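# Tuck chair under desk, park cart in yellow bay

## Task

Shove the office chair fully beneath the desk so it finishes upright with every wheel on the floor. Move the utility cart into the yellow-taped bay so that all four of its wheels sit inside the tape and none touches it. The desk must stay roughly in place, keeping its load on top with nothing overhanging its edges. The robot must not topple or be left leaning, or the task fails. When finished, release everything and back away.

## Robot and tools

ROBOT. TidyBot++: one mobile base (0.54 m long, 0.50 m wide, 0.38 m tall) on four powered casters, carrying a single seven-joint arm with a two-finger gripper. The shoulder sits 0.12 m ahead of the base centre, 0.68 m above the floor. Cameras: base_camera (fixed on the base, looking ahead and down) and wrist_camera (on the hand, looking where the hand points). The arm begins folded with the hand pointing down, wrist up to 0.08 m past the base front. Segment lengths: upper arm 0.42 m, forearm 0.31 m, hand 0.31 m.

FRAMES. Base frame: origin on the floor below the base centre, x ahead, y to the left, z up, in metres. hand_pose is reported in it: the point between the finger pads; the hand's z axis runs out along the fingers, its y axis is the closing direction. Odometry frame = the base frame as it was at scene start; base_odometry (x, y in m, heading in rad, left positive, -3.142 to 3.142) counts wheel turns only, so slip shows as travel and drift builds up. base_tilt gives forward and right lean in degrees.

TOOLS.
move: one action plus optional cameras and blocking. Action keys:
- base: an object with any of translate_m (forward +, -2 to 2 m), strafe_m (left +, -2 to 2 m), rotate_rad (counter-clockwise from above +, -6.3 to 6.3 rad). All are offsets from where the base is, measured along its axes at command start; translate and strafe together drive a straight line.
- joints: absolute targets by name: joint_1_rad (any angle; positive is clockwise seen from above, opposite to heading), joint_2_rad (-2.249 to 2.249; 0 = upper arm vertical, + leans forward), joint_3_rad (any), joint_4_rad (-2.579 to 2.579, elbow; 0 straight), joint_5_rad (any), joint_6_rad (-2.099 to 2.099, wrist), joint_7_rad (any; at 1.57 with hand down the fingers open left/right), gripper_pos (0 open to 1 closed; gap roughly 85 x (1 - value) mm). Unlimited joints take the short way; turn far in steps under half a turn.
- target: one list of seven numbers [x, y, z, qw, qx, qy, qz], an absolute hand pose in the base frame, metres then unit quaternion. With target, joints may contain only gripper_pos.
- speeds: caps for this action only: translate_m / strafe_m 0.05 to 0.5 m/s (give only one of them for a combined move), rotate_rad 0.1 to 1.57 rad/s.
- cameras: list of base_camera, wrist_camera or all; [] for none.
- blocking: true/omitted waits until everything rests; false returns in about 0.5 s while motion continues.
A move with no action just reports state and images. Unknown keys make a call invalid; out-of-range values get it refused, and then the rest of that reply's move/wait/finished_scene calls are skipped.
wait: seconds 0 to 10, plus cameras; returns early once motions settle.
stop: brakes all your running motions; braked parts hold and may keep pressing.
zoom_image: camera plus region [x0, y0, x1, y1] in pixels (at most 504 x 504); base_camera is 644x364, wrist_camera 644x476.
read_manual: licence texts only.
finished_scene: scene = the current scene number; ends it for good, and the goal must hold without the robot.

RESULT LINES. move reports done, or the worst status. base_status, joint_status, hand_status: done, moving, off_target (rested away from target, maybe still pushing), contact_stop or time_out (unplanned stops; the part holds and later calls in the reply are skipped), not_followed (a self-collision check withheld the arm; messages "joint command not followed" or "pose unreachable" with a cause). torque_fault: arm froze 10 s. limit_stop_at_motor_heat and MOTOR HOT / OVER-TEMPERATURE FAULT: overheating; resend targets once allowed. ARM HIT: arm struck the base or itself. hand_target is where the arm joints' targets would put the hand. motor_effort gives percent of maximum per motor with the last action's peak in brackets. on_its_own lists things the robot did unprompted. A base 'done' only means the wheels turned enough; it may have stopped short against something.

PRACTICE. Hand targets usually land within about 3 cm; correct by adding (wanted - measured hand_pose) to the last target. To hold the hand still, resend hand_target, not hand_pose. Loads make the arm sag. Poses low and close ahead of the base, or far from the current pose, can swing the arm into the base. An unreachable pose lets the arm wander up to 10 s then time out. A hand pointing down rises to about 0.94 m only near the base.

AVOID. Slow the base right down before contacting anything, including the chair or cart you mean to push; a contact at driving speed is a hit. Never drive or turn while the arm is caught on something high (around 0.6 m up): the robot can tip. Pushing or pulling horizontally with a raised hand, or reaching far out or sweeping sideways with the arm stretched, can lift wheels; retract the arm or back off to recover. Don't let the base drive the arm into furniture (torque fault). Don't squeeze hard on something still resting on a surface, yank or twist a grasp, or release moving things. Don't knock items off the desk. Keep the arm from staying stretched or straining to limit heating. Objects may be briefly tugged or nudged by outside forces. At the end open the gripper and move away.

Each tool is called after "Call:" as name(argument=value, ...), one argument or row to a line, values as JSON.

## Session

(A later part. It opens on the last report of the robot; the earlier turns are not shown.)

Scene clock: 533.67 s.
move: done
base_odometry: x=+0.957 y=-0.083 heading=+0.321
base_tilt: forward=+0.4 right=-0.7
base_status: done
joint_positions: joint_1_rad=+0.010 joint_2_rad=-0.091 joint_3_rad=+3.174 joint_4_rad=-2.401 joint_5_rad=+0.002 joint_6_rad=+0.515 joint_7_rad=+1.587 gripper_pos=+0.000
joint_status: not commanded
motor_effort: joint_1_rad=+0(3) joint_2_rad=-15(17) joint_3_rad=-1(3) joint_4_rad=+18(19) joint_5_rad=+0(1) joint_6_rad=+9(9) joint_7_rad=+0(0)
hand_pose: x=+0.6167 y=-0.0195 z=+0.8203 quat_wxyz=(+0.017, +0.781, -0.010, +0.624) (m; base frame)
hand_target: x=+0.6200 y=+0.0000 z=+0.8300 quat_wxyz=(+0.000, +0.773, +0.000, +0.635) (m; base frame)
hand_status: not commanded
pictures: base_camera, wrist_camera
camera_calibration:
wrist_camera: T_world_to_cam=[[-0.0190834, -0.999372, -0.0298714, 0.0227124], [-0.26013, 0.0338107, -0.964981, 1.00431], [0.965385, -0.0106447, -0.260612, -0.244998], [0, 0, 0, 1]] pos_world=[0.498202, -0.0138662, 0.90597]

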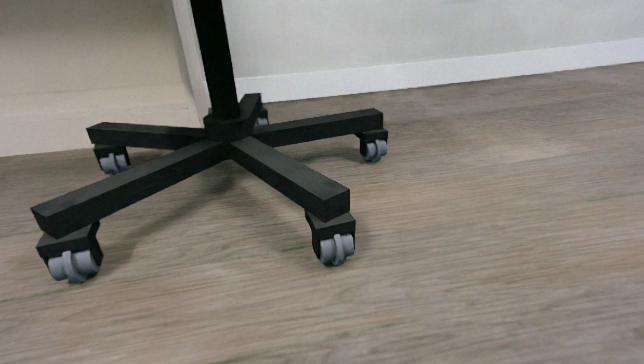

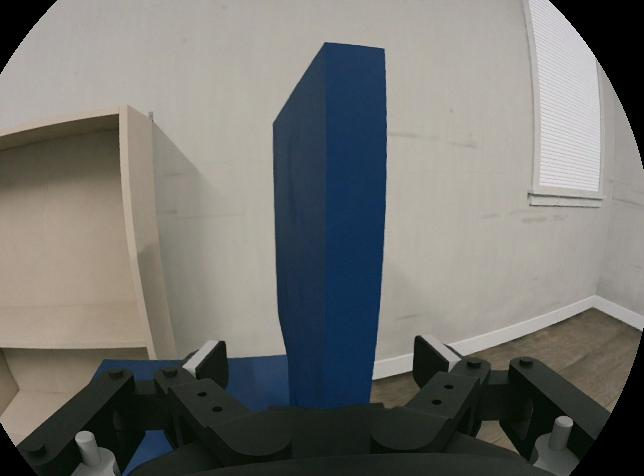

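Call:
move(
  base={"rotate_rad":0.19},
  cameras=[],
)

Call:
move(
  base={"strafe_m":-0.21},
)

Scene clock: 538.60 s.
move: done
base_odometry: x=+0.957 y=-0.083 heading=+0.512
base_tilt: forward=+0.4 right=-0.7
base_status: done
joint_positions: joint_1_rad=+0.001 joint_2_rad=-0.091 joint_3_rad=+3.166 joint_4_rad=-2.401 joint_5_rad=+0.002 joint_6_rad=+0.515 joint_7_rad=+1.587 gripper_pos=+0.000
joint_status: not commanded
motor_effort: joint_1_rad=+0(3) joint_2_rad=-15(16) joint_3_rad=-1(3) joint_4_rad=+17(18) joint_5_rad=+0(1) joint_6_rad=+9(9) joint_7_rad=+0(0)
hand_pose: x=+0.6168 y=-0.0114 z=+0.8203 quat_wxyz=(+0.012, +0.781, -0.004, +0.624) (m; base frame)
hand_target: x=+0.6200 y=+0.0000 z=+0.8300 quat_wxyz=(+0.000, +0.773, +0.000, +0.635) (m; base frame)
hand_status: not commanded
pictures: none
No camera images: "cameras" was empty.

Scene clock: 540.17 s.
move: done
base_odometry: x=+1.059 y=-0.266 heading=+0.513
base_tilt: forward=+0.4 right=-0.7
base_status: done
joint_positions: joint_1_rad=+0.001 joint_2_rad=-0.091 joint_3_rad=+3.166 joint_4_rad=-2.401 joint_5_rad=+0.002 joint_6_rad=+0.515 joint_7_rad=+1.587 gripper_pos=+0.000
joint_status: not commanded
motor_effort: joint_1_rad=-1(2) joint_2_rad=-15(16) joint_3_rad=-1(3) joint_4_rad=+17(18) joint_5_rad=+0(1) joint_6_rad=+9(9) joint_7_rad=+0(1)
hand_pose: x=+0.6168 y=-0.0112 z=+0.8203 quat_wxyz=(+0.012, +0.781, -0.003, +0.624) (m; base frame)
hand_target: x=+0.6200 y=+0.0000 z=+0.8300 quat_wxyz=(+0.000, +0.773, +0.000, +0.635) (m; base frame)
hand_status: not commanded
pictures: base_camera, wrist_camera
camera_calibration:
wrist_camera: T_world_to_cam=[[-0.00272423, -0.999571, -0.0291541, 0.0202753], [-0.260588, 0.0288565, -0.965019, 1.00435], [0.965446, 0.00496826, -0.260555, -0.244973], [0, 0, 0, 1]] pos_world=[0.498285, -0.00749835, 0.905979]

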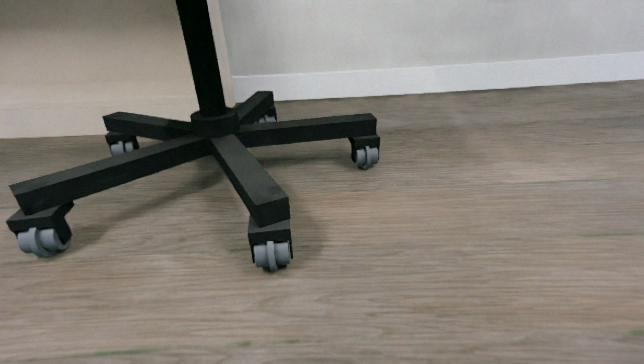

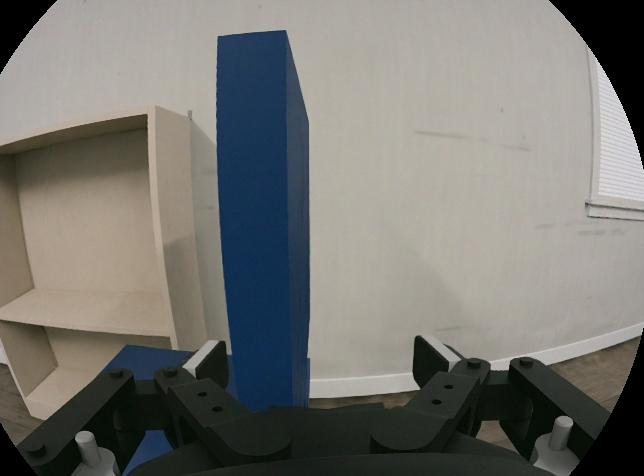

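Call:
move(
  base={"strafe_m":0.044,"rotate_rad":-0.03},
  cameras=[],
)

Call:
move(
  base={"translate_m":0.07},
  speeds={"translate_m":0.08},
)

Scene clock: 545.47 s.
move: done
base_odometry: x=+1.038 y=-0.228 heading=+0.482
base_tilt: forward=+0.4 right=-0.8
base_status: done
joint_positions: joint_1_rad=-0.004 joint_2_rad=-0.091 joint_3_rad=+3.160 joint_4_rad=-2.401 joint_5_rad=+0.002 joint_6_rad=+0.515 joint_7_rad=+1.587 gripper_pos=+0.000
joint_status: not commanded
motor_effort: joint_1_rad=+0(3) joint_2_rad=-15(16) joint_3_rad=-1(3) joint_4_rad=+18(18) joint_5_rad=+0(1) joint_6_rad=+9(9) joint_7_rad=+0(1)
hand_pose: x=+0.6168 y=-0.0057 z=+0.8203 quat_wxyz=(+0.009, +0.781, +0.001, +0.624) (m; base frame)
hand_target: x=+0.6200 y=+0.0000 z=+0.8300 quat_wxyz=(+0.000, +0.773, +0.000, +0.635) (m; base frame)
hand_status: not commanded
pictures: none
No camera images: "cameras" was empty.

Scene clock: 546.87 s.
move: done
base_odometry: x=+1.100 y=-0.195 heading=+0.483
base_tilt: forward=+0.4 right=-0.8
base_status: done
joint_positions: joint_1_rad=-0.004 joint_2_rad=-0.091 joint_3_rad=+3.160 joint_4_rad=-2.400 joint_5_rad=+0.002 joint_6_rad=+0.515 joint_7_rad=+1.587 gripper_pos=+0.000
joint_status: not commanded
motor_effort: joint_1_rad=-1(1) joint_2_rad=-15(17) joint_3_rad=-1(1) joint_4_rad=+18(19) joint_5_rad=+0(1) joint_6_rad=+9(9) joint_7_rad=+0(1)
hand_pose: x=+0.6169 y=-0.0057 z=+0.8203 quat_wxyz=(+0.009, +0.781, +0.001, +0.624) (m; base frame)
hand_target: x=+0.6200 y=+0.0000 z=+0.8300 quat_wxyz=(+0.000, +0.773, +0.000, +0.635) (m; base frame)
hand_status: not commanded
pictures: base_camera, wrist_camera
camera_calibration:
wrist_camera: T_world_to_cam=[[0.00811854, -0.999558, -0.0286148, 0.0186156], [-0.260935, 0.0255067, -0.965019, 1.00436], [0.965322, 0.0153012, -0.260612, -0.244908], [0, 0, 0, 1]] pos_world=[0.498337, -0.00326326, 0.905934]

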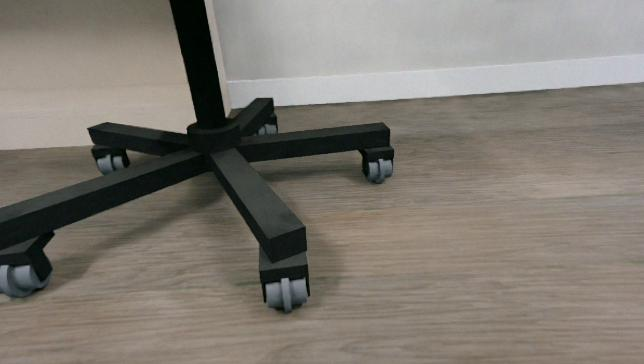

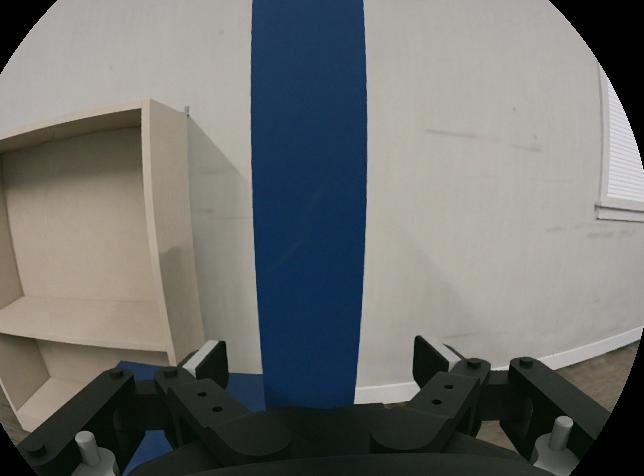

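Call:
move(
  base={"translate_m":0.1,"strafe_m":0.004},
  speeds={"translate_m":0.06},
)

Scene clock: 552.40 s.
move: done
base_odometry: x=+1.187 y=-0.145 heading=+0.483
base_tilt: forward=+0.4 right=-0.7
base_status: done
joint_positions: joint_1_rad=+0.026 joint_2_rad=-0.093 joint_3_rad=+3.177 joint_4_rad=-2.406 joint_5_rad=+0.002 joint_6_rad=+0.515 joint_7_rad=+1.587 gripper_pos=+0.000
joint_status: not commanded
motor_effort: joint_1_rad=-6(10) joint_2_rad=-14(16) joint_3_rad=-6(10) joint_4_rad=+19(22) joint_5_rad=+3(5) joint_6_rad=+9(10) joint_7_rad=+0(1)
hand_pose: x=+0.6147 y=-0.0289 z=+0.8184 quat_wxyz=(+0.023, +0.782, -0.018, +0.622) (m; base frame)
hand_target: x=+0.6200 y=+0.0000 z=+0.8300 quat_wxyz=(+0.000, +0.773, +0.000, +0.635) (m; base frame)
hand_status: not commanded
pictures: base_camera, wrist_camera
camera_calibration:
wrist_camera: T_world_to_cam=[[-0.0381844, -0.998812, -0.0302708, 0.0252968], [-0.262703, 0.0392612, -0.964078, 1.00324], [0.964121, -0.0288605, -0.26389, -0.240765], [0, 0, 0, 1]] pos_world=[0.496647, -0.0210703, 0.904434]

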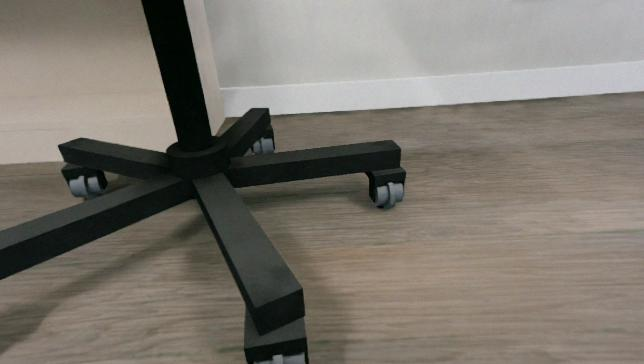

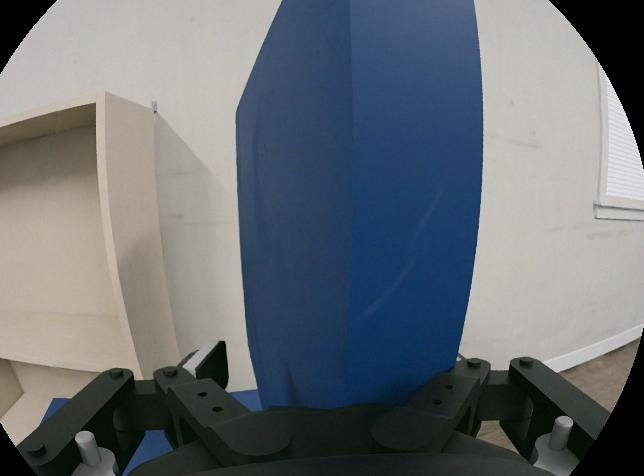

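Call:
move(
  base={"translate_m":-0.045},
  speeds={"translate_m":0.1},
  cameras=[],
)

Call:
move(
  joints={"gripper_pos":0.5},
  cameras=[],
)

Call:
move(
  joints={"gripper_pos":0.9},
)

Scene clock: 562.47 s.
move: done
base_odometry: x=+1.147 y=-0.166 heading=+0.483
base_tilt: forward=+0.4 right=-0.7
base_status: done
joint_positions: joint_1_rad=+0.008 joint_2_rad=-0.088 joint_3_rad=+3.171 joint_4_rad=-2.398 joint_5_rad=+0.002 joint_6_rad=+0.516 joint_7_rad=+1.587 gripper_pos=+0.000
joint_status: not commanded
motor_effort: joint_1_rad=-1(6) joint_2_rad=-15(18) joint_3_rad=-1(6) joint_4_rad=+18(18) joint_5_rad=+1(2) joint_6_rad=+9(9) joint_7_rad=+0(1)
hand_pose: x=+0.6178 y=-0.0172 z=+0.8202 quat_wxyz=(+0.016, +0.781, -0.008, +0.624) (m; base frame)
hand_target: x=+0.6200 y=+0.0000 z=+0.8300 quat_wxyz=(+0.000, +0.773, +0.000, +0.635) (m; base frame)
hand_status: not commanded
pictures: none
No camera images: "cameras" was empty.

Scene clock: 563.30 s.
move: done
base_odometry: x=+1.147 y=-0.166 heading=+0.483
base_tilt: forward=+0.4 right=-0.8
base_status: not commanded
joint_positions: joint_1_rad=+0.031 joint_2_rad=-0.089 joint_3_rad=+3.181 joint_4_rad=-2.398 joint_5_rad=+0.002 joint_6_rad=+0.516 joint_7_rad=+1.587 gripper_pos=+0.494
joint_status: all done
motor_effort: joint_1_rad=-7(9) joint_2_rad=-12(15) joint_3_rad=-7(9) joint_4_rad=+19(20) joint_5_rad=+3(5) joint_6_rad=+8(9) joint_7_rad=+0(1)
hand_pose: x=+0.6170 y=-0.0339 z=+0.8203 quat_wxyz=(+0.026, +0.781, -0.021, +0.623) (m; base frame)
hand_target: x=+0.6200 y=+0.0000 z=+0.8300 quat_wxyz=(+0.000, +0.773, +0.000, +0.635) (m; base frame)
hand_status: not commanded
pictures: none
No camera images: "cameras" was empty.

Scene clock: 564.07 s.
move: off_target
base_odometry: x=+1.147 y=-0.166 heading=+0.483
base_tilt: forward=+0.4 right=-0.7
base_status: not commanded
joint_positions: joint_1_rad=+0.017 joint_2_rad=-0.094 joint_3_rad=+3.179 joint_4_rad=-2.403 joint_5_rad=+0.002 joint_6_rad=+0.516 joint_7_rad=+1.587 gripper_pos=+0.546
joint_status: gripper_pos off_target (ended at +0.546, target +0.900)
motor_effort: joint_1_rad=-2(7) joint_2_rad=-12(12) joint_3_rad=-2(7) joint_4_rad=+19(21) joint_5_rad=+1(2) joint_6_rad=+9(9) joint_7_rad=+1(2)
hand_pose: x=+0.6153 y=-0.0257 z=+0.8205 quat_wxyz=(+0.021, +0.781, -0.015, +0.624) (m; base frame)
hand_target: x=+0.6200 y=+0.0000 z=+0.8300 quat_wxyz=(+0.000, +0.773, +0.000, +0.635) (m; base frame)
hand_status: not commanded
pictures: base_camera, wrist_camera
camera_calibration:
wrist_camera: T_world_to_cam=[[-0.0314449, -0.999041, -0.030459, 0.0245994], [-0.258765, 0.0375721, -0.965209, 1.00376], [0.965428, -0.0224692, -0.259699, -0.244787], [0, 0, 0, 1]] pos_world=[0.496835, -0.0186376, 0.906015]

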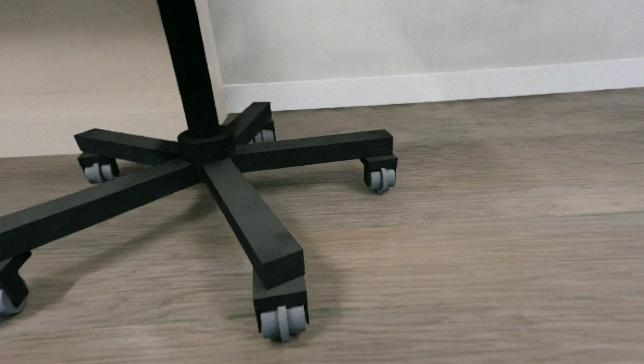

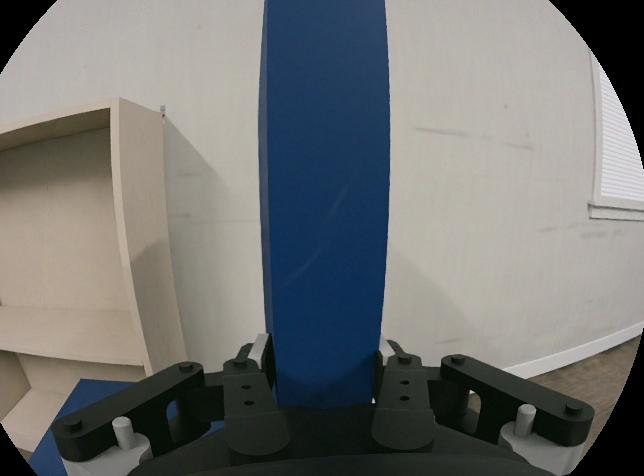

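Call:
move(
  base={"translate_m":-0.6,"strafe_m":0.15},
  speeds={"translate_m":0.1},
)

Scene clock: 576.20 s.
move: done
base_odometry: x=+0.546 y=-0.312 heading=+0.483
base_tilt: forward=+0.4 right=-0.7
base_status: done
joint_positions: joint_1_rad=-0.026 joint_2_rad=-0.079 joint_3_rad=+3.143 joint_4_rad=-2.390 joint_5_rad=-0.009 joint_6_rad=+0.519 joint_7_rad=+1.581 gripper_pos=+0.580
joint_status: not commanded
on_its_own: gripper_pos moved +0.034 toward your old target +0.900
motor_effort: joint_1_rad=+5(16) joint_2_rad=-18(24) joint_3_rad=+4(17) joint_4_rad=+17(19) joint_5_rad=-1(11) joint_6_rad=+10(11) joint_7_rad=+3(4)
hand_pose: x=+0.6214 y=+0.0120 z=+0.8208 quat_wxyz=(-0.005, +0.781, +0.009, +0.625) (m; base frame)
hand_target: x=+0.6200 y=+0.0000 z=+0.8300 quat_wxyz=(+0.000, +0.773, +0.000, +0.635) (m; base frame)
hand_status: not commanded
pictures: base_camera, wrist_camera
camera_calibration:
wrist_camera: T_world_to_cam=[[0.0376932, -0.99843, -0.0414305, 0.0284647], [-0.260025, 0.030232, -0.965128, 1.00502], [0.964866, 0.0471517, -0.258477, -0.251213], [0, 0, 0, 1]] pos_world=[0.502645, 0.00988125, 0.906223]

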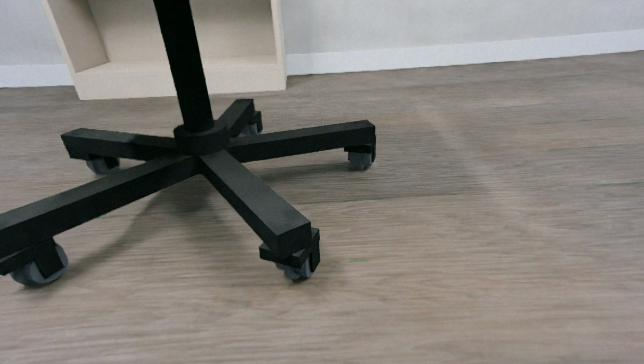

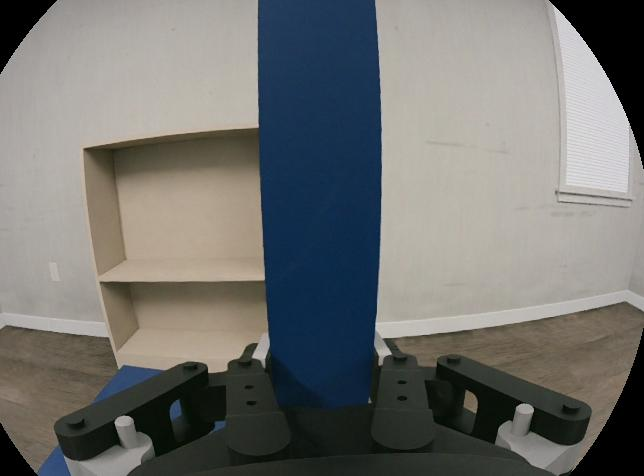

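Call:
move(
  base={"translate_m":-0.65,"strafe_m":0.7,"rotate_rad":0.04},
  speeds={"translate_m":0.1},
)

Scene clock: 592.73 s.
move: done
base_odometry: x=-0.355 y=+0.006 heading=+0.523
base_tilt: forward=+0.4 right=-0.7
base_status: done
joint_positions: joint_1_rad=+0.093 joint_2_rad=-0.085 joint_3_rad=+3.246 joint_4_rad=-2.397 joint_5_rad=-0.013 joint_6_rad=+0.520 joint_7_rad=+1.581 gripper_pos=+0.580
joint_status: not commanded
motor_effort: joint_1_rad=-15(24) joint_2_rad=-13(23) joint_3_rad=-15(24) joint_4_rad=+18(20) joint_5_rad=+5(12) joint_6_rad=+8(10) joint_7_rad=-4(5)
hand_pose: x=+0.6102 y=-0.0999 z=+0.8207 quat_wxyz=(+0.060, +0.776, -0.082, +0.622) (m; base frame)
hand_target: x=+0.6200 y=+0.0000 z=+0.8300 quat_wxyz=(+0.000, +0.773, +0.000, +0.635) (m; base frame)
hand_status: not commanded
pictures: base_camera, wrist_camera
camera_calibration:
wrist_camera: T_world_to_cam=[[-0.184612, -0.98138, -0.0530246, 0.0640035], [-0.244068, 0.0980409, -0.96479, 1.00222], [0.952024, -0.16517, -0.257623, -0.249274], [0, 0, 0, 1]] pos_world=[0.493741, -0.0766195, 0.906108]

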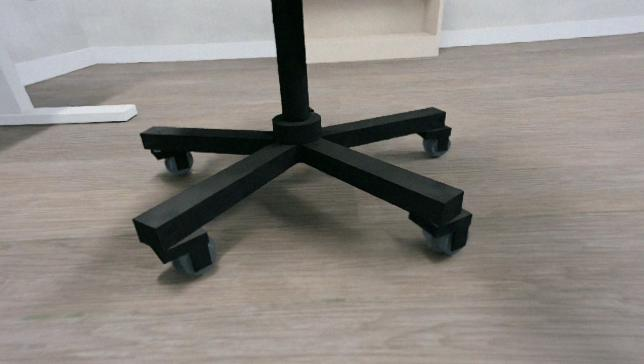

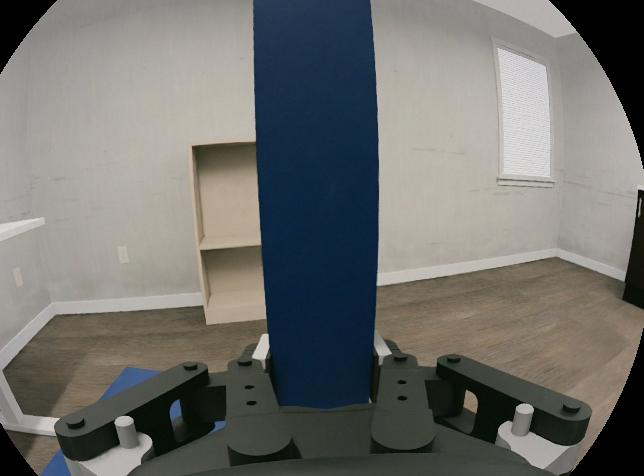

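Call:
move(
  base={"strafe_m":0.27},
  speeds={"strafe_m":0.08},
  cameras=[],
)

Call:
move(
  joints={"gripper_pos":0},
)

Scene clock: 602.77 s.
move: done
base_odometry: x=-0.490 y=+0.240 heading=+0.523
base_tilt: forward=+0.4 right=-0.7
base_status: done
joint_positions: joint_1_rad=+0.048 joint_2_rad=-0.092 joint_3_rad=+3.209 joint_4_rad=-2.403 joint_5_rad=-0.015 joint_6_rad=+0.521 joint_7_rad=+1.581 gripper_pos=+0.580
joint_status: not commanded
motor_effort: joint_1_rad=-7(23) joint_2_rad=-16(16) joint_3_rad=-7(22) joint_4_rad=+17(21) joint_5_rad=+1(9) joint_6_rad=+9(10) joint_7_rad=-4(6)
hand_pose: x=+0.6135 y=-0.0587 z=+0.8208 quat_wxyz=(+0.035, +0.779, -0.050, +0.624) (m; base frame)
hand_target: x=+0.6200 y=+0.0000 z=+0.8300 quat_wxyz=(+0.000, +0.773, +0.000, +0.635) (m; base frame)
hand_status: not commanded
pictures: none
No camera images: "cameras" was empty.

Scene clock: 603.80 s.
move: done
base_odometry: x=-0.490 y=+0.240 heading=+0.523
base_tilt: forward=+0.4 right=-0.7
base_status: not commanded
joint_positions: joint_1_rad=+0.015 joint_2_rad=-0.092 joint_3_rad=+3.179 joint_4_rad=-2.404 joint_5_rad=-0.015 joint_6_rad=+0.521 joint_7_rad=+1.577 gripper_pos=+0.000
joint_status: all done
motor_effort: joint_1_rad=-2(8) joint_2_rad=-15(18) joint_3_rad=-2(8) joint_4_rad=+18(21) joint_5_rad=+1(2) joint_6_rad=+9(11) joint_7_rad=+0(4)
hand_pose: x=+0.6157 y=-0.0279 z=+0.8205 quat_wxyz=(+0.016, +0.780, -0.027, +0.625) (m; base frame)
hand_target: x=+0.6200 y=+0.0000 z=+0.8300 quat_wxyz=(+0.000, +0.773, +0.000, +0.635) (m; base frame)
hand_status: not commanded
pictures: base_camera, wrist_camera
camera_calibration:
wrist_camera: T_world_to_cam=[[-0.0439108, -0.997684, -0.0519558, 0.0477537], [-0.255128, 0.06148, -0.964951, 1.00221], [0.96591, -0.0291163, -0.257237, -0.247753], [0, 0, 0, 1]] pos_world=[0.497095, -0.0211863, 0.90583]

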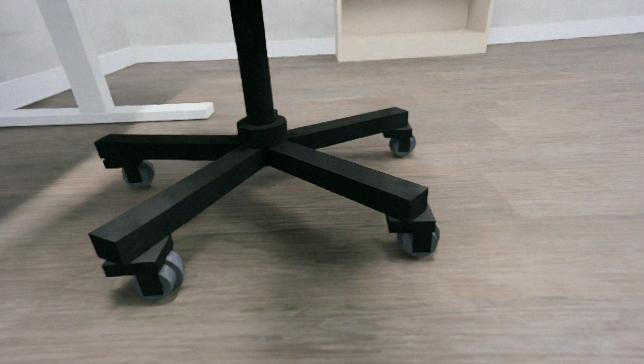

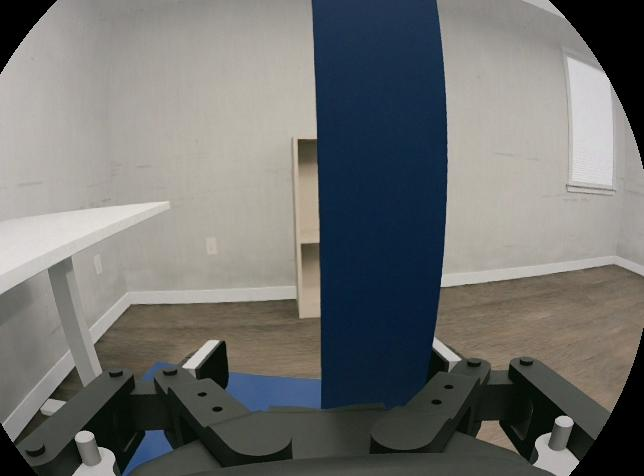

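Call:
move(
  base={"translate_m":-0.3},
  speeds={"translate_m":0.2},
  cameras=[],
)

Call:
move(
  base={"strafe_m":-0.9},
  joints={"gripper_pos":1,"joint_2_rad":-0.4,"joint_4_rad":-2.54,"joint_6_rad":0.37,"joint_3_rad":3.15,"joint_1_rad":-0.01},
  cameras=[],
)

Call:
move(
  base={"translate_m":1.14},
  cameras=[],
)

Call:
move(
  base={"rotate_rad":1.55},
)

Scene clock: 613.10 s.
move: done
base_odometry: x=-0.750 y=+0.090 heading=+0.523
base_tilt: forward=+0.4 right=-0.8
base_status: done
joint_positions: joint_1_rad=+0.011 joint_2_rad=-0.091 joint_3_rad=+3.176 joint_4_rad=-2.403 joint_5_rad=-0.015 joint_6_rad=+0.521 joint_7_rad=+1.577 gripper_pos=+0.000
joint_status: not commanded
motor_effort: joint_1_rad=-1(1) joint_2_rad=-15(19) joint_3_rad=-1(2) joint_4_rad=+17(19) joint_5_rad=+0(1) joint_6_rad=+9(9) joint_7_rad=+0(1)
hand_pose: x=+0.6164 y=-0.0241 z=+0.8207 quat_wxyz=(+0.014, +0.780, -0.024, +0.625) (m; base frame)
hand_target: x=+0.6200 y=+0.0000 z=+0.8300 quat_wxyz=(+0.000, +0.773, +0.000, +0.635) (m; base frame)
hand_status: not commanded
pictures: none
No camera images: "cameras" was empty.

Scene clock: 616.03 s.
move: done
base_odometry: x=-0.301 y=-0.690 heading=+0.523
base_tilt: forward=+0.4 right=-0.7
base_status: done
joint_positions: joint_1_rad=+0.005 joint_2_rad=-0.383 joint_3_rad=+3.170 joint_4_rad=-2.532 joint_5_rad=-0.015 joint_6_rad=+0.413 joint_7_rad=+1.577 gripper_pos=+0.999
joint_status: all done
motor_effort: joint_1_rad=-1(1) joint_2_rad=-6(17) joint_3_rad=-1(2) joint_4_rad=+19(20) joint_5_rad=+0(1) joint_6_rad=+9(10) joint_7_rad=+0(1)
hand_pose: x=+0.5321 y=-0.0152 z=+0.8494 quat_wxyz=(+0.006, +0.763, -0.020, +0.646) (m; base frame)
hand_target: x=+0.5252 y=+0.0030 z=+0.8384 quat_wxyz=(-0.003, +0.774, +0.002, +0.633) (m; base frame)
hand_status: not commanded
pictures: none
No camera images: "cameras" was empty.

Scene clock: 619.37 s.
move: done
base_odometry: x=+0.687 y=-0.120 heading=+0.523
base_tilt: forward=+0.4 right=-0.7
base_status: done
joint_positions: joint_1_rad=+0.005 joint_2_rad=-0.390 joint_3_rad=+3.170 joint_4_rad=-2.535 joint_5_rad=-0.015 joint_6_rad=+0.411 joint_7_rad=+1.577 gripper_pos=+0.999
joint_status: not commanded
motor_effort: joint_1_rad=+0(1) joint_2_rad=-6(8) joint_3_rad=-1(1) joint_4_rad=+19(20) joint_5_rad=+0(1) joint_6_rad=+9(9) joint_7_rad=+0(0)
hand_pose: x=+0.5303 y=-0.0151 z=+0.8496 quat_wxyz=(+0.006, +0.762, -0.020, +0.647) (m; base frame)
hand_target: x=+0.5252 y=+0.0030 z=+0.8384 quat_wxyz=(-0.003, +0.774, +0.002, +0.633) (m; base frame)
hand_status: not commanded
pictures: none
No camera images: "cameras" was empty.

Scene clock: 621.67 s.
move: done
base_odometry: x=+0.687 y=-0.120 heading=+2.072
base_tilt: forward=+0.4 right=-0.7
base_status: done
joint_positions: joint_1_rad=+0.000 joint_2_rad=-0.390 joint_3_rad=+3.166 joint_4_rad=-2.535 joint_5_rad=-0.015 joint_6_rad=+0.410 joint_7_rad=+1.577 gripper_pos=+0.999
joint_status: not commanded
motor_effort: joint_1_rad=-1(2) joint_2_rad=-6(7) joint_3_rad=-1(2) joint_4_rad=+19(20) joint_5_rad=+0(1) joint_6_rad=+9(9) joint_7_rad=+0(1)
hand_pose: x=+0.5304 y=-0.0115 z=+0.8496 quat_wxyz=(+0.004, +0.762, -0.016, +0.647) (m; base frame)
hand_target: x=+0.5252 y=+0.0030 z=+0.8384 quat_wxyz=(-0.003, +0.774, +0.002, +0.633) (m; base frame)
hand_status: not commanded
pictures: base_camera, wrist_camera
camera_calibration:
wrist_camera: T_world_to_cam=[[-0.0096964, -0.998263, -0.0581037, 0.0489178], [-0.20184, 0.0588643, -0.977648, 0.989982], [0.979371, 0.00224797, -0.20206, -0.211037], [0, 0, 0, 1]] pos_world=[0.406975, -0.00896727, 0.928054]

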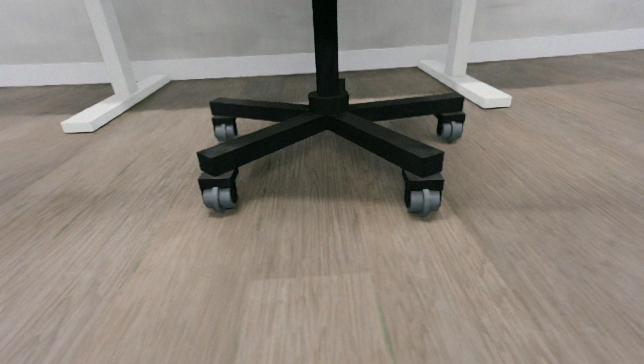

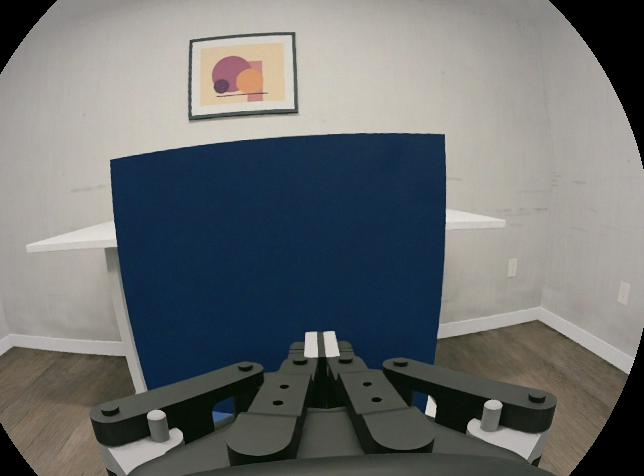

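Call:
move(
  base={"rotate_rad":0.06,"strafe_m":-0.04},
  cameras=[],
)

Call:
move(
  base={"translate_m":0.4},
  speeds={"translate_m":0.09},
)

Scene clock: 629.57 s.
move: done
base_odometry: x=+0.722 y=-0.101 heading=+2.133
base_tilt: forward=+0.4 right=-0.7
base_status: done
joint_positions: joint_1_rad=-0.001 joint_2_rad=-0.390 joint_3_rad=+3.165 joint_4_rad=-2.535 joint_5_rad=-0.015 joint_6_rad=+0.410 joint_7_rad=+1.577 gripper_pos=+0.999
joint_status: not commanded
motor_effort: joint_1_rad=+0(1) joint_2_rad=-6(6) joint_3_rad=-1(2) joint_4_rad=+20(20) joint_5_rad=+1(1) joint_6_rad=+9(9) joint_7_rad=+0(0)
hand_pose: x=+0.5304 y=-0.0107 z=+0.8496 quat_wxyz=(+0.003, +0.762, -0.016, +0.647) (m; base frame)
hand_target: x=+0.5252 y=+0.0030 z=+0.8384 quat_wxyz=(-0.003, +0.774, +0.002, +0.633) (m; base frame)
hand_status: not commanded
pictures: none
No camera images: "cameras" was empty.

Scene clock: 634.53 s.
move: done
base_odometry: x=+0.509 y=+0.238 heading=+2.133
base_tilt: forward=+0.4 right=-0.7
base_status: done
joint_positions: joint_1_rad=-0.001 joint_2_rad=-0.406 joint_3_rad=+3.165 joint_4_rad=-2.546 joint_5_rad=-0.015 joint_6_rad=+0.406 joint_7_rad=+1.577 gripper_pos=+0.999
joint_status: not commanded
motor_effort: joint_1_rad=-1(2) joint_2_rad=-5(7) joint_3_rad=-1(1) joint_4_rad=+19(26) joint_5_rad=+0(1) joint_6_rad=+9(10) joint_7_rad=+0(1)
hand_pose: x=+0.5251 y=-0.0105 z=+0.8484 quat_wxyz=(+0.003, +0.762, -0.016, +0.647) (m; base frame)
hand_target: x=+0.5252 y=+0.0030 z=+0.8384 quat_wxyz=(-0.003, +0.774, +0.002, +0.633) (m; base frame)
hand_status: not commanded
pictures: base_camera, wrist_camera
camera_calibration:
wrist_camera: T_world_to_cam=[[-0.00749896, -0.998284, -0.0580755, 0.0486428], [-0.201508, 0.0583943, -0.977745, 0.987613], [0.979458, 0.00437062, -0.2016, -0.206465], [0, 0, 0, 1]] pos_world=[0.401601, -0.00820923, 0.926834]

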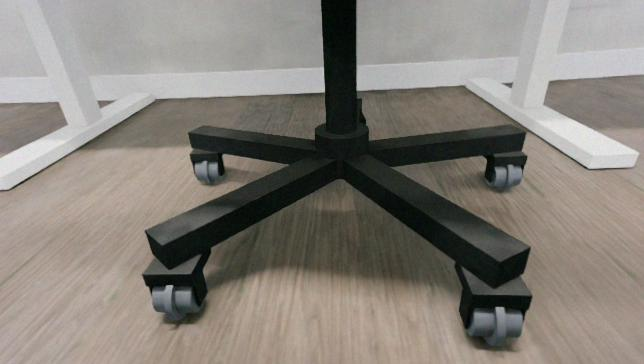

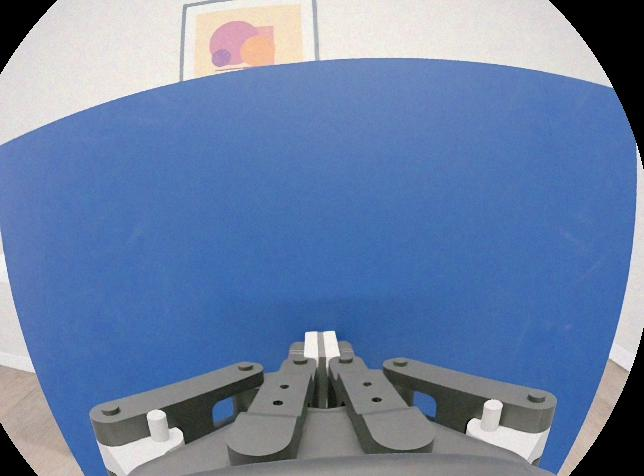

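Call:
move(
  base={"translate_m":0.28},
  speeds={"translate_m":0.09},
)

Scene clock: 641.30 s.
move: done
base_odometry: x=+0.360 y=+0.474 heading=+2.133
base_tilt: forward=+0.4 right=-0.7
base_status: done
joint_positions: joint_1_rad=+0.000 joint_2_rad=-0.439 joint_3_rad=+3.165 joint_4_rad=-2.577 joint_5_rad=-0.015 joint_6_rad=+0.400 joint_7_rad=+1.577 gripper_pos=+0.999
joint_status: not commanded
motor_effort: joint_1_rad=-2(5) joint_2_rad=+3(10) joint_3_rad=-2(5) joint_4_rad=+25(30) joint_5_rad=+1(2) joint_6_rad=+10(11) joint_7_rad=+0(1)
hand_pose: x=+0.5124 y=-0.0105 z=+0.8421 quat_wxyz=(+0.003, +0.763, -0.016, +0.646) (m; base frame)
hand_target: x=+0.5252 y=+0.0030 z=+0.8384 quat_wxyz=(-0.003, +0.774, +0.002, +0.633) (m; base frame)
hand_status: not commanded
pictures: base_camera, wrist_camera
camera_calibration:
wrist_camera: T_world_to_cam=[[-0.00815958, -0.998231, -0.0588874, 0.0492183], [-0.205034, 0.0593083, -0.976956, 0.980051], [0.978721, 0.00410236, -0.205155, -0.19191], [0, 0, 0, 1]] pos_world=[0.389172, -0.00820661, 0.920993]

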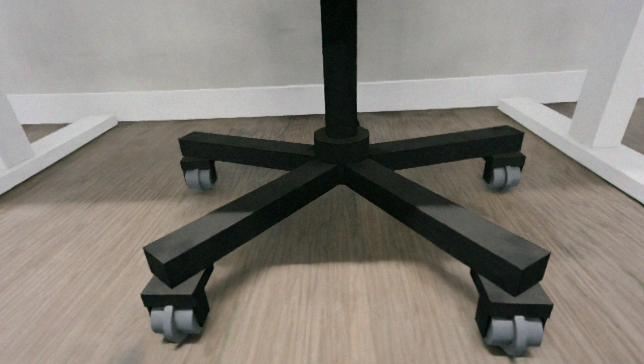

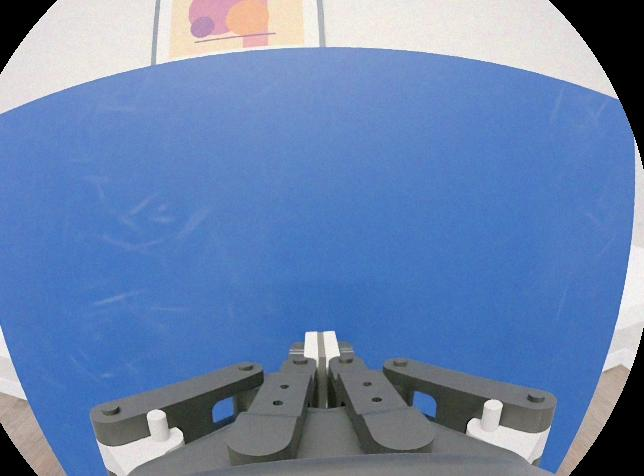

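Call:
move(
  base={"translate_m":0.05},
  speeds={"translate_m":0.06},
)

Scene clock: 647.40 s.
move: time_out
base_odometry: x=+0.335 y=+0.514 heading=+2.128
base_tilt: forward=+0.3 right=-0.7
base_status: translate_m time_out (by the wheels' count: +0.047 of +0.050)
joint_positions: joint_1_rad=+0.016 joint_2_rad=-0.548 joint_3_rad=+3.166 joint_4_rad=-2.650 joint_5_rad=-0.015 joint_6_rad=+0.399 joint_7_rad=+1.577 gripper_pos=+0.999
joint_status: not commanded
motor_effort: joint_1_rad=-7(12) joint_2_rad=+26(34) joint_3_rad=-6(10) joint_4_rad=+38(43) joint_5_rad=+4(6) joint_6_rad=+10(11) joint_7_rad=+0(1)
hand_pose: x=+0.4794 y=-0.0158 z=+0.8406 quat_wxyz=(+0.007, +0.752, -0.023, +0.659) (m; base frame)
hand_target: x=+0.5252 y=+0.0030 z=+0.8384 quat_wxyz=(-0.003, +0.774, +0.002, +0.633) (m; base frame)
hand_status: not commanded
pictures: base_camera, wrist_camera
camera_calibration:
wrist_camera: T_world_to_cam=[[-0.0219278, -0.997877, -0.0613317, 0.0521911], [-0.17035, 0.0641786, -0.983291, 0.960914], [0.98514, -0.0111136, -0.171395, -0.191643], [0, 0, 0, 1]] pos_world=[0.353631, -0.0117196, 0.915213]

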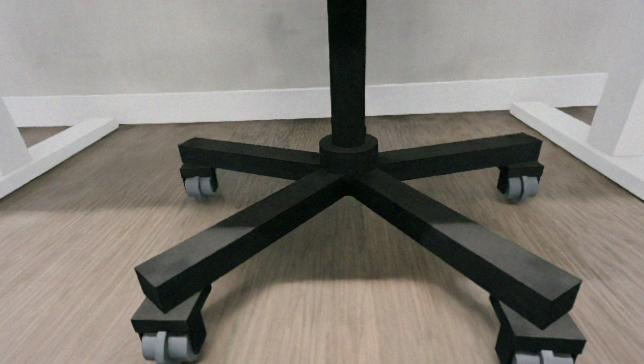

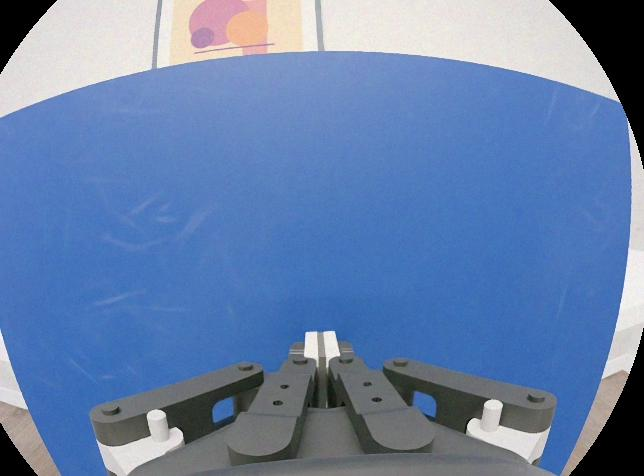

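Backrest is against the desk edge: fully in. Back off.

Call:
move(
  base={"translate_m":-0.1},
  speeds={"translate_m":0.08},
  cameras=[],
)

Call:
move(
  base={"translate_m":-0.6},
)

Scene clock: 651.07 s.
move: done
base_odometry: x=+0.388 y=+0.429 heading=+2.129
base_tilt: forward=+0.4 right=-0.7
base_status: done
joint_positions: joint_1_rad=+0.005 joint_2_rad=-0.407 joint_3_rad=+3.166 joint_4_rad=-2.549 joint_5_rad=-0.015 joint_6_rad=+0.398 joint_7_rad=+1.577 gripper_pos=+0.999
joint_status: not commanded
motor_effort: joint_1_rad=-1(5) joint_2_rad=-6(27) joint_3_rad=-1(4) joint_4_rad=+20(36) joint_5_rad=+0(3) joint_6_rad=+9(10) joint_7_rad=+0(1)
hand_pose: x=+0.5237 y=-0.0135 z=+0.8450 quat_wxyz=(+0.005, +0.765, -0.019, +0.644) (m; base frame)
hand_target: x=+0.5252 y=+0.0030 z=+0.8384 quat_wxyz=(-0.003, +0.774, +0.002, +0.633) (m; base frame)
hand_status: not commanded
pictures: none
No camera images: "cameras" was empty.

Scene clock: 653.47 s.
move: done
base_odometry: x=+0.706 y=-0.080 heading=+2.129
base_tilt: forward=+0.4 right=-0.7
base_status: done
joint_positions: joint_1_rad=+0.005 joint_2_rad=-0.406 joint_3_rad=+3.166 joint_4_rad=-2.548 joint_5_rad=-0.015 joint_6_rad=+0.398 joint_7_rad=+1.577 gripper_pos=+0.999
joint_status: not commanded
motor_effort: joint_1_rad=+0(1) joint_2_rad=-5(8) joint_3_rad=-1(1) joint_4_rad=+19(21) joint_5_rad=+0(1) joint_6_rad=+9(10) joint_7_rad=+0(1)
hand_pose: x=+0.5240 y=-0.0135 z=+0.8446 quat_wxyz=(+0.005, +0.766, -0.019, +0.643) (m; base frame)
hand_target: x=+0.5252 y=+0.0030 z=+0.8384 quat_wxyz=(-0.003, +0.774, +0.002, +0.633) (m; base frame)
hand_status: not commanded
pictures: base_camera, wrist_camera
camera_calibration:
wrist_camera: T_world_to_cam=[[-0.0152816, -0.998151, -0.0588255, 0.0501204], [-0.211002, 0.0607267, -0.975597, 0.987012], [0.977366, -0.00249639, -0.21154, -0.196733], [0, 0, 0, 1]] pos_world=[0.401308, -0.0104013, 0.924258]

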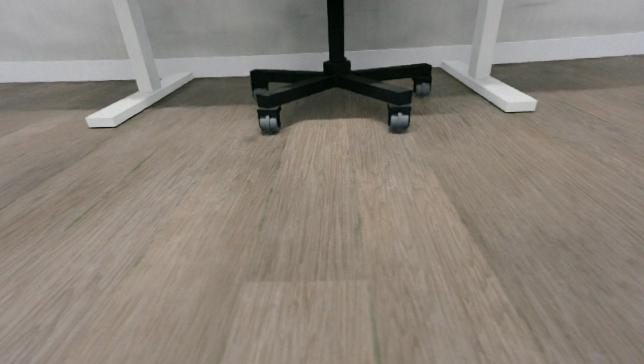

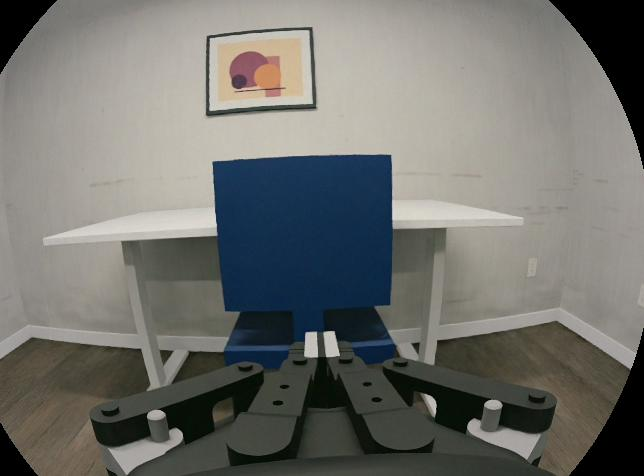

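Call:
finished_scene(
  scene=2,
)

The scene is finished: the task was done.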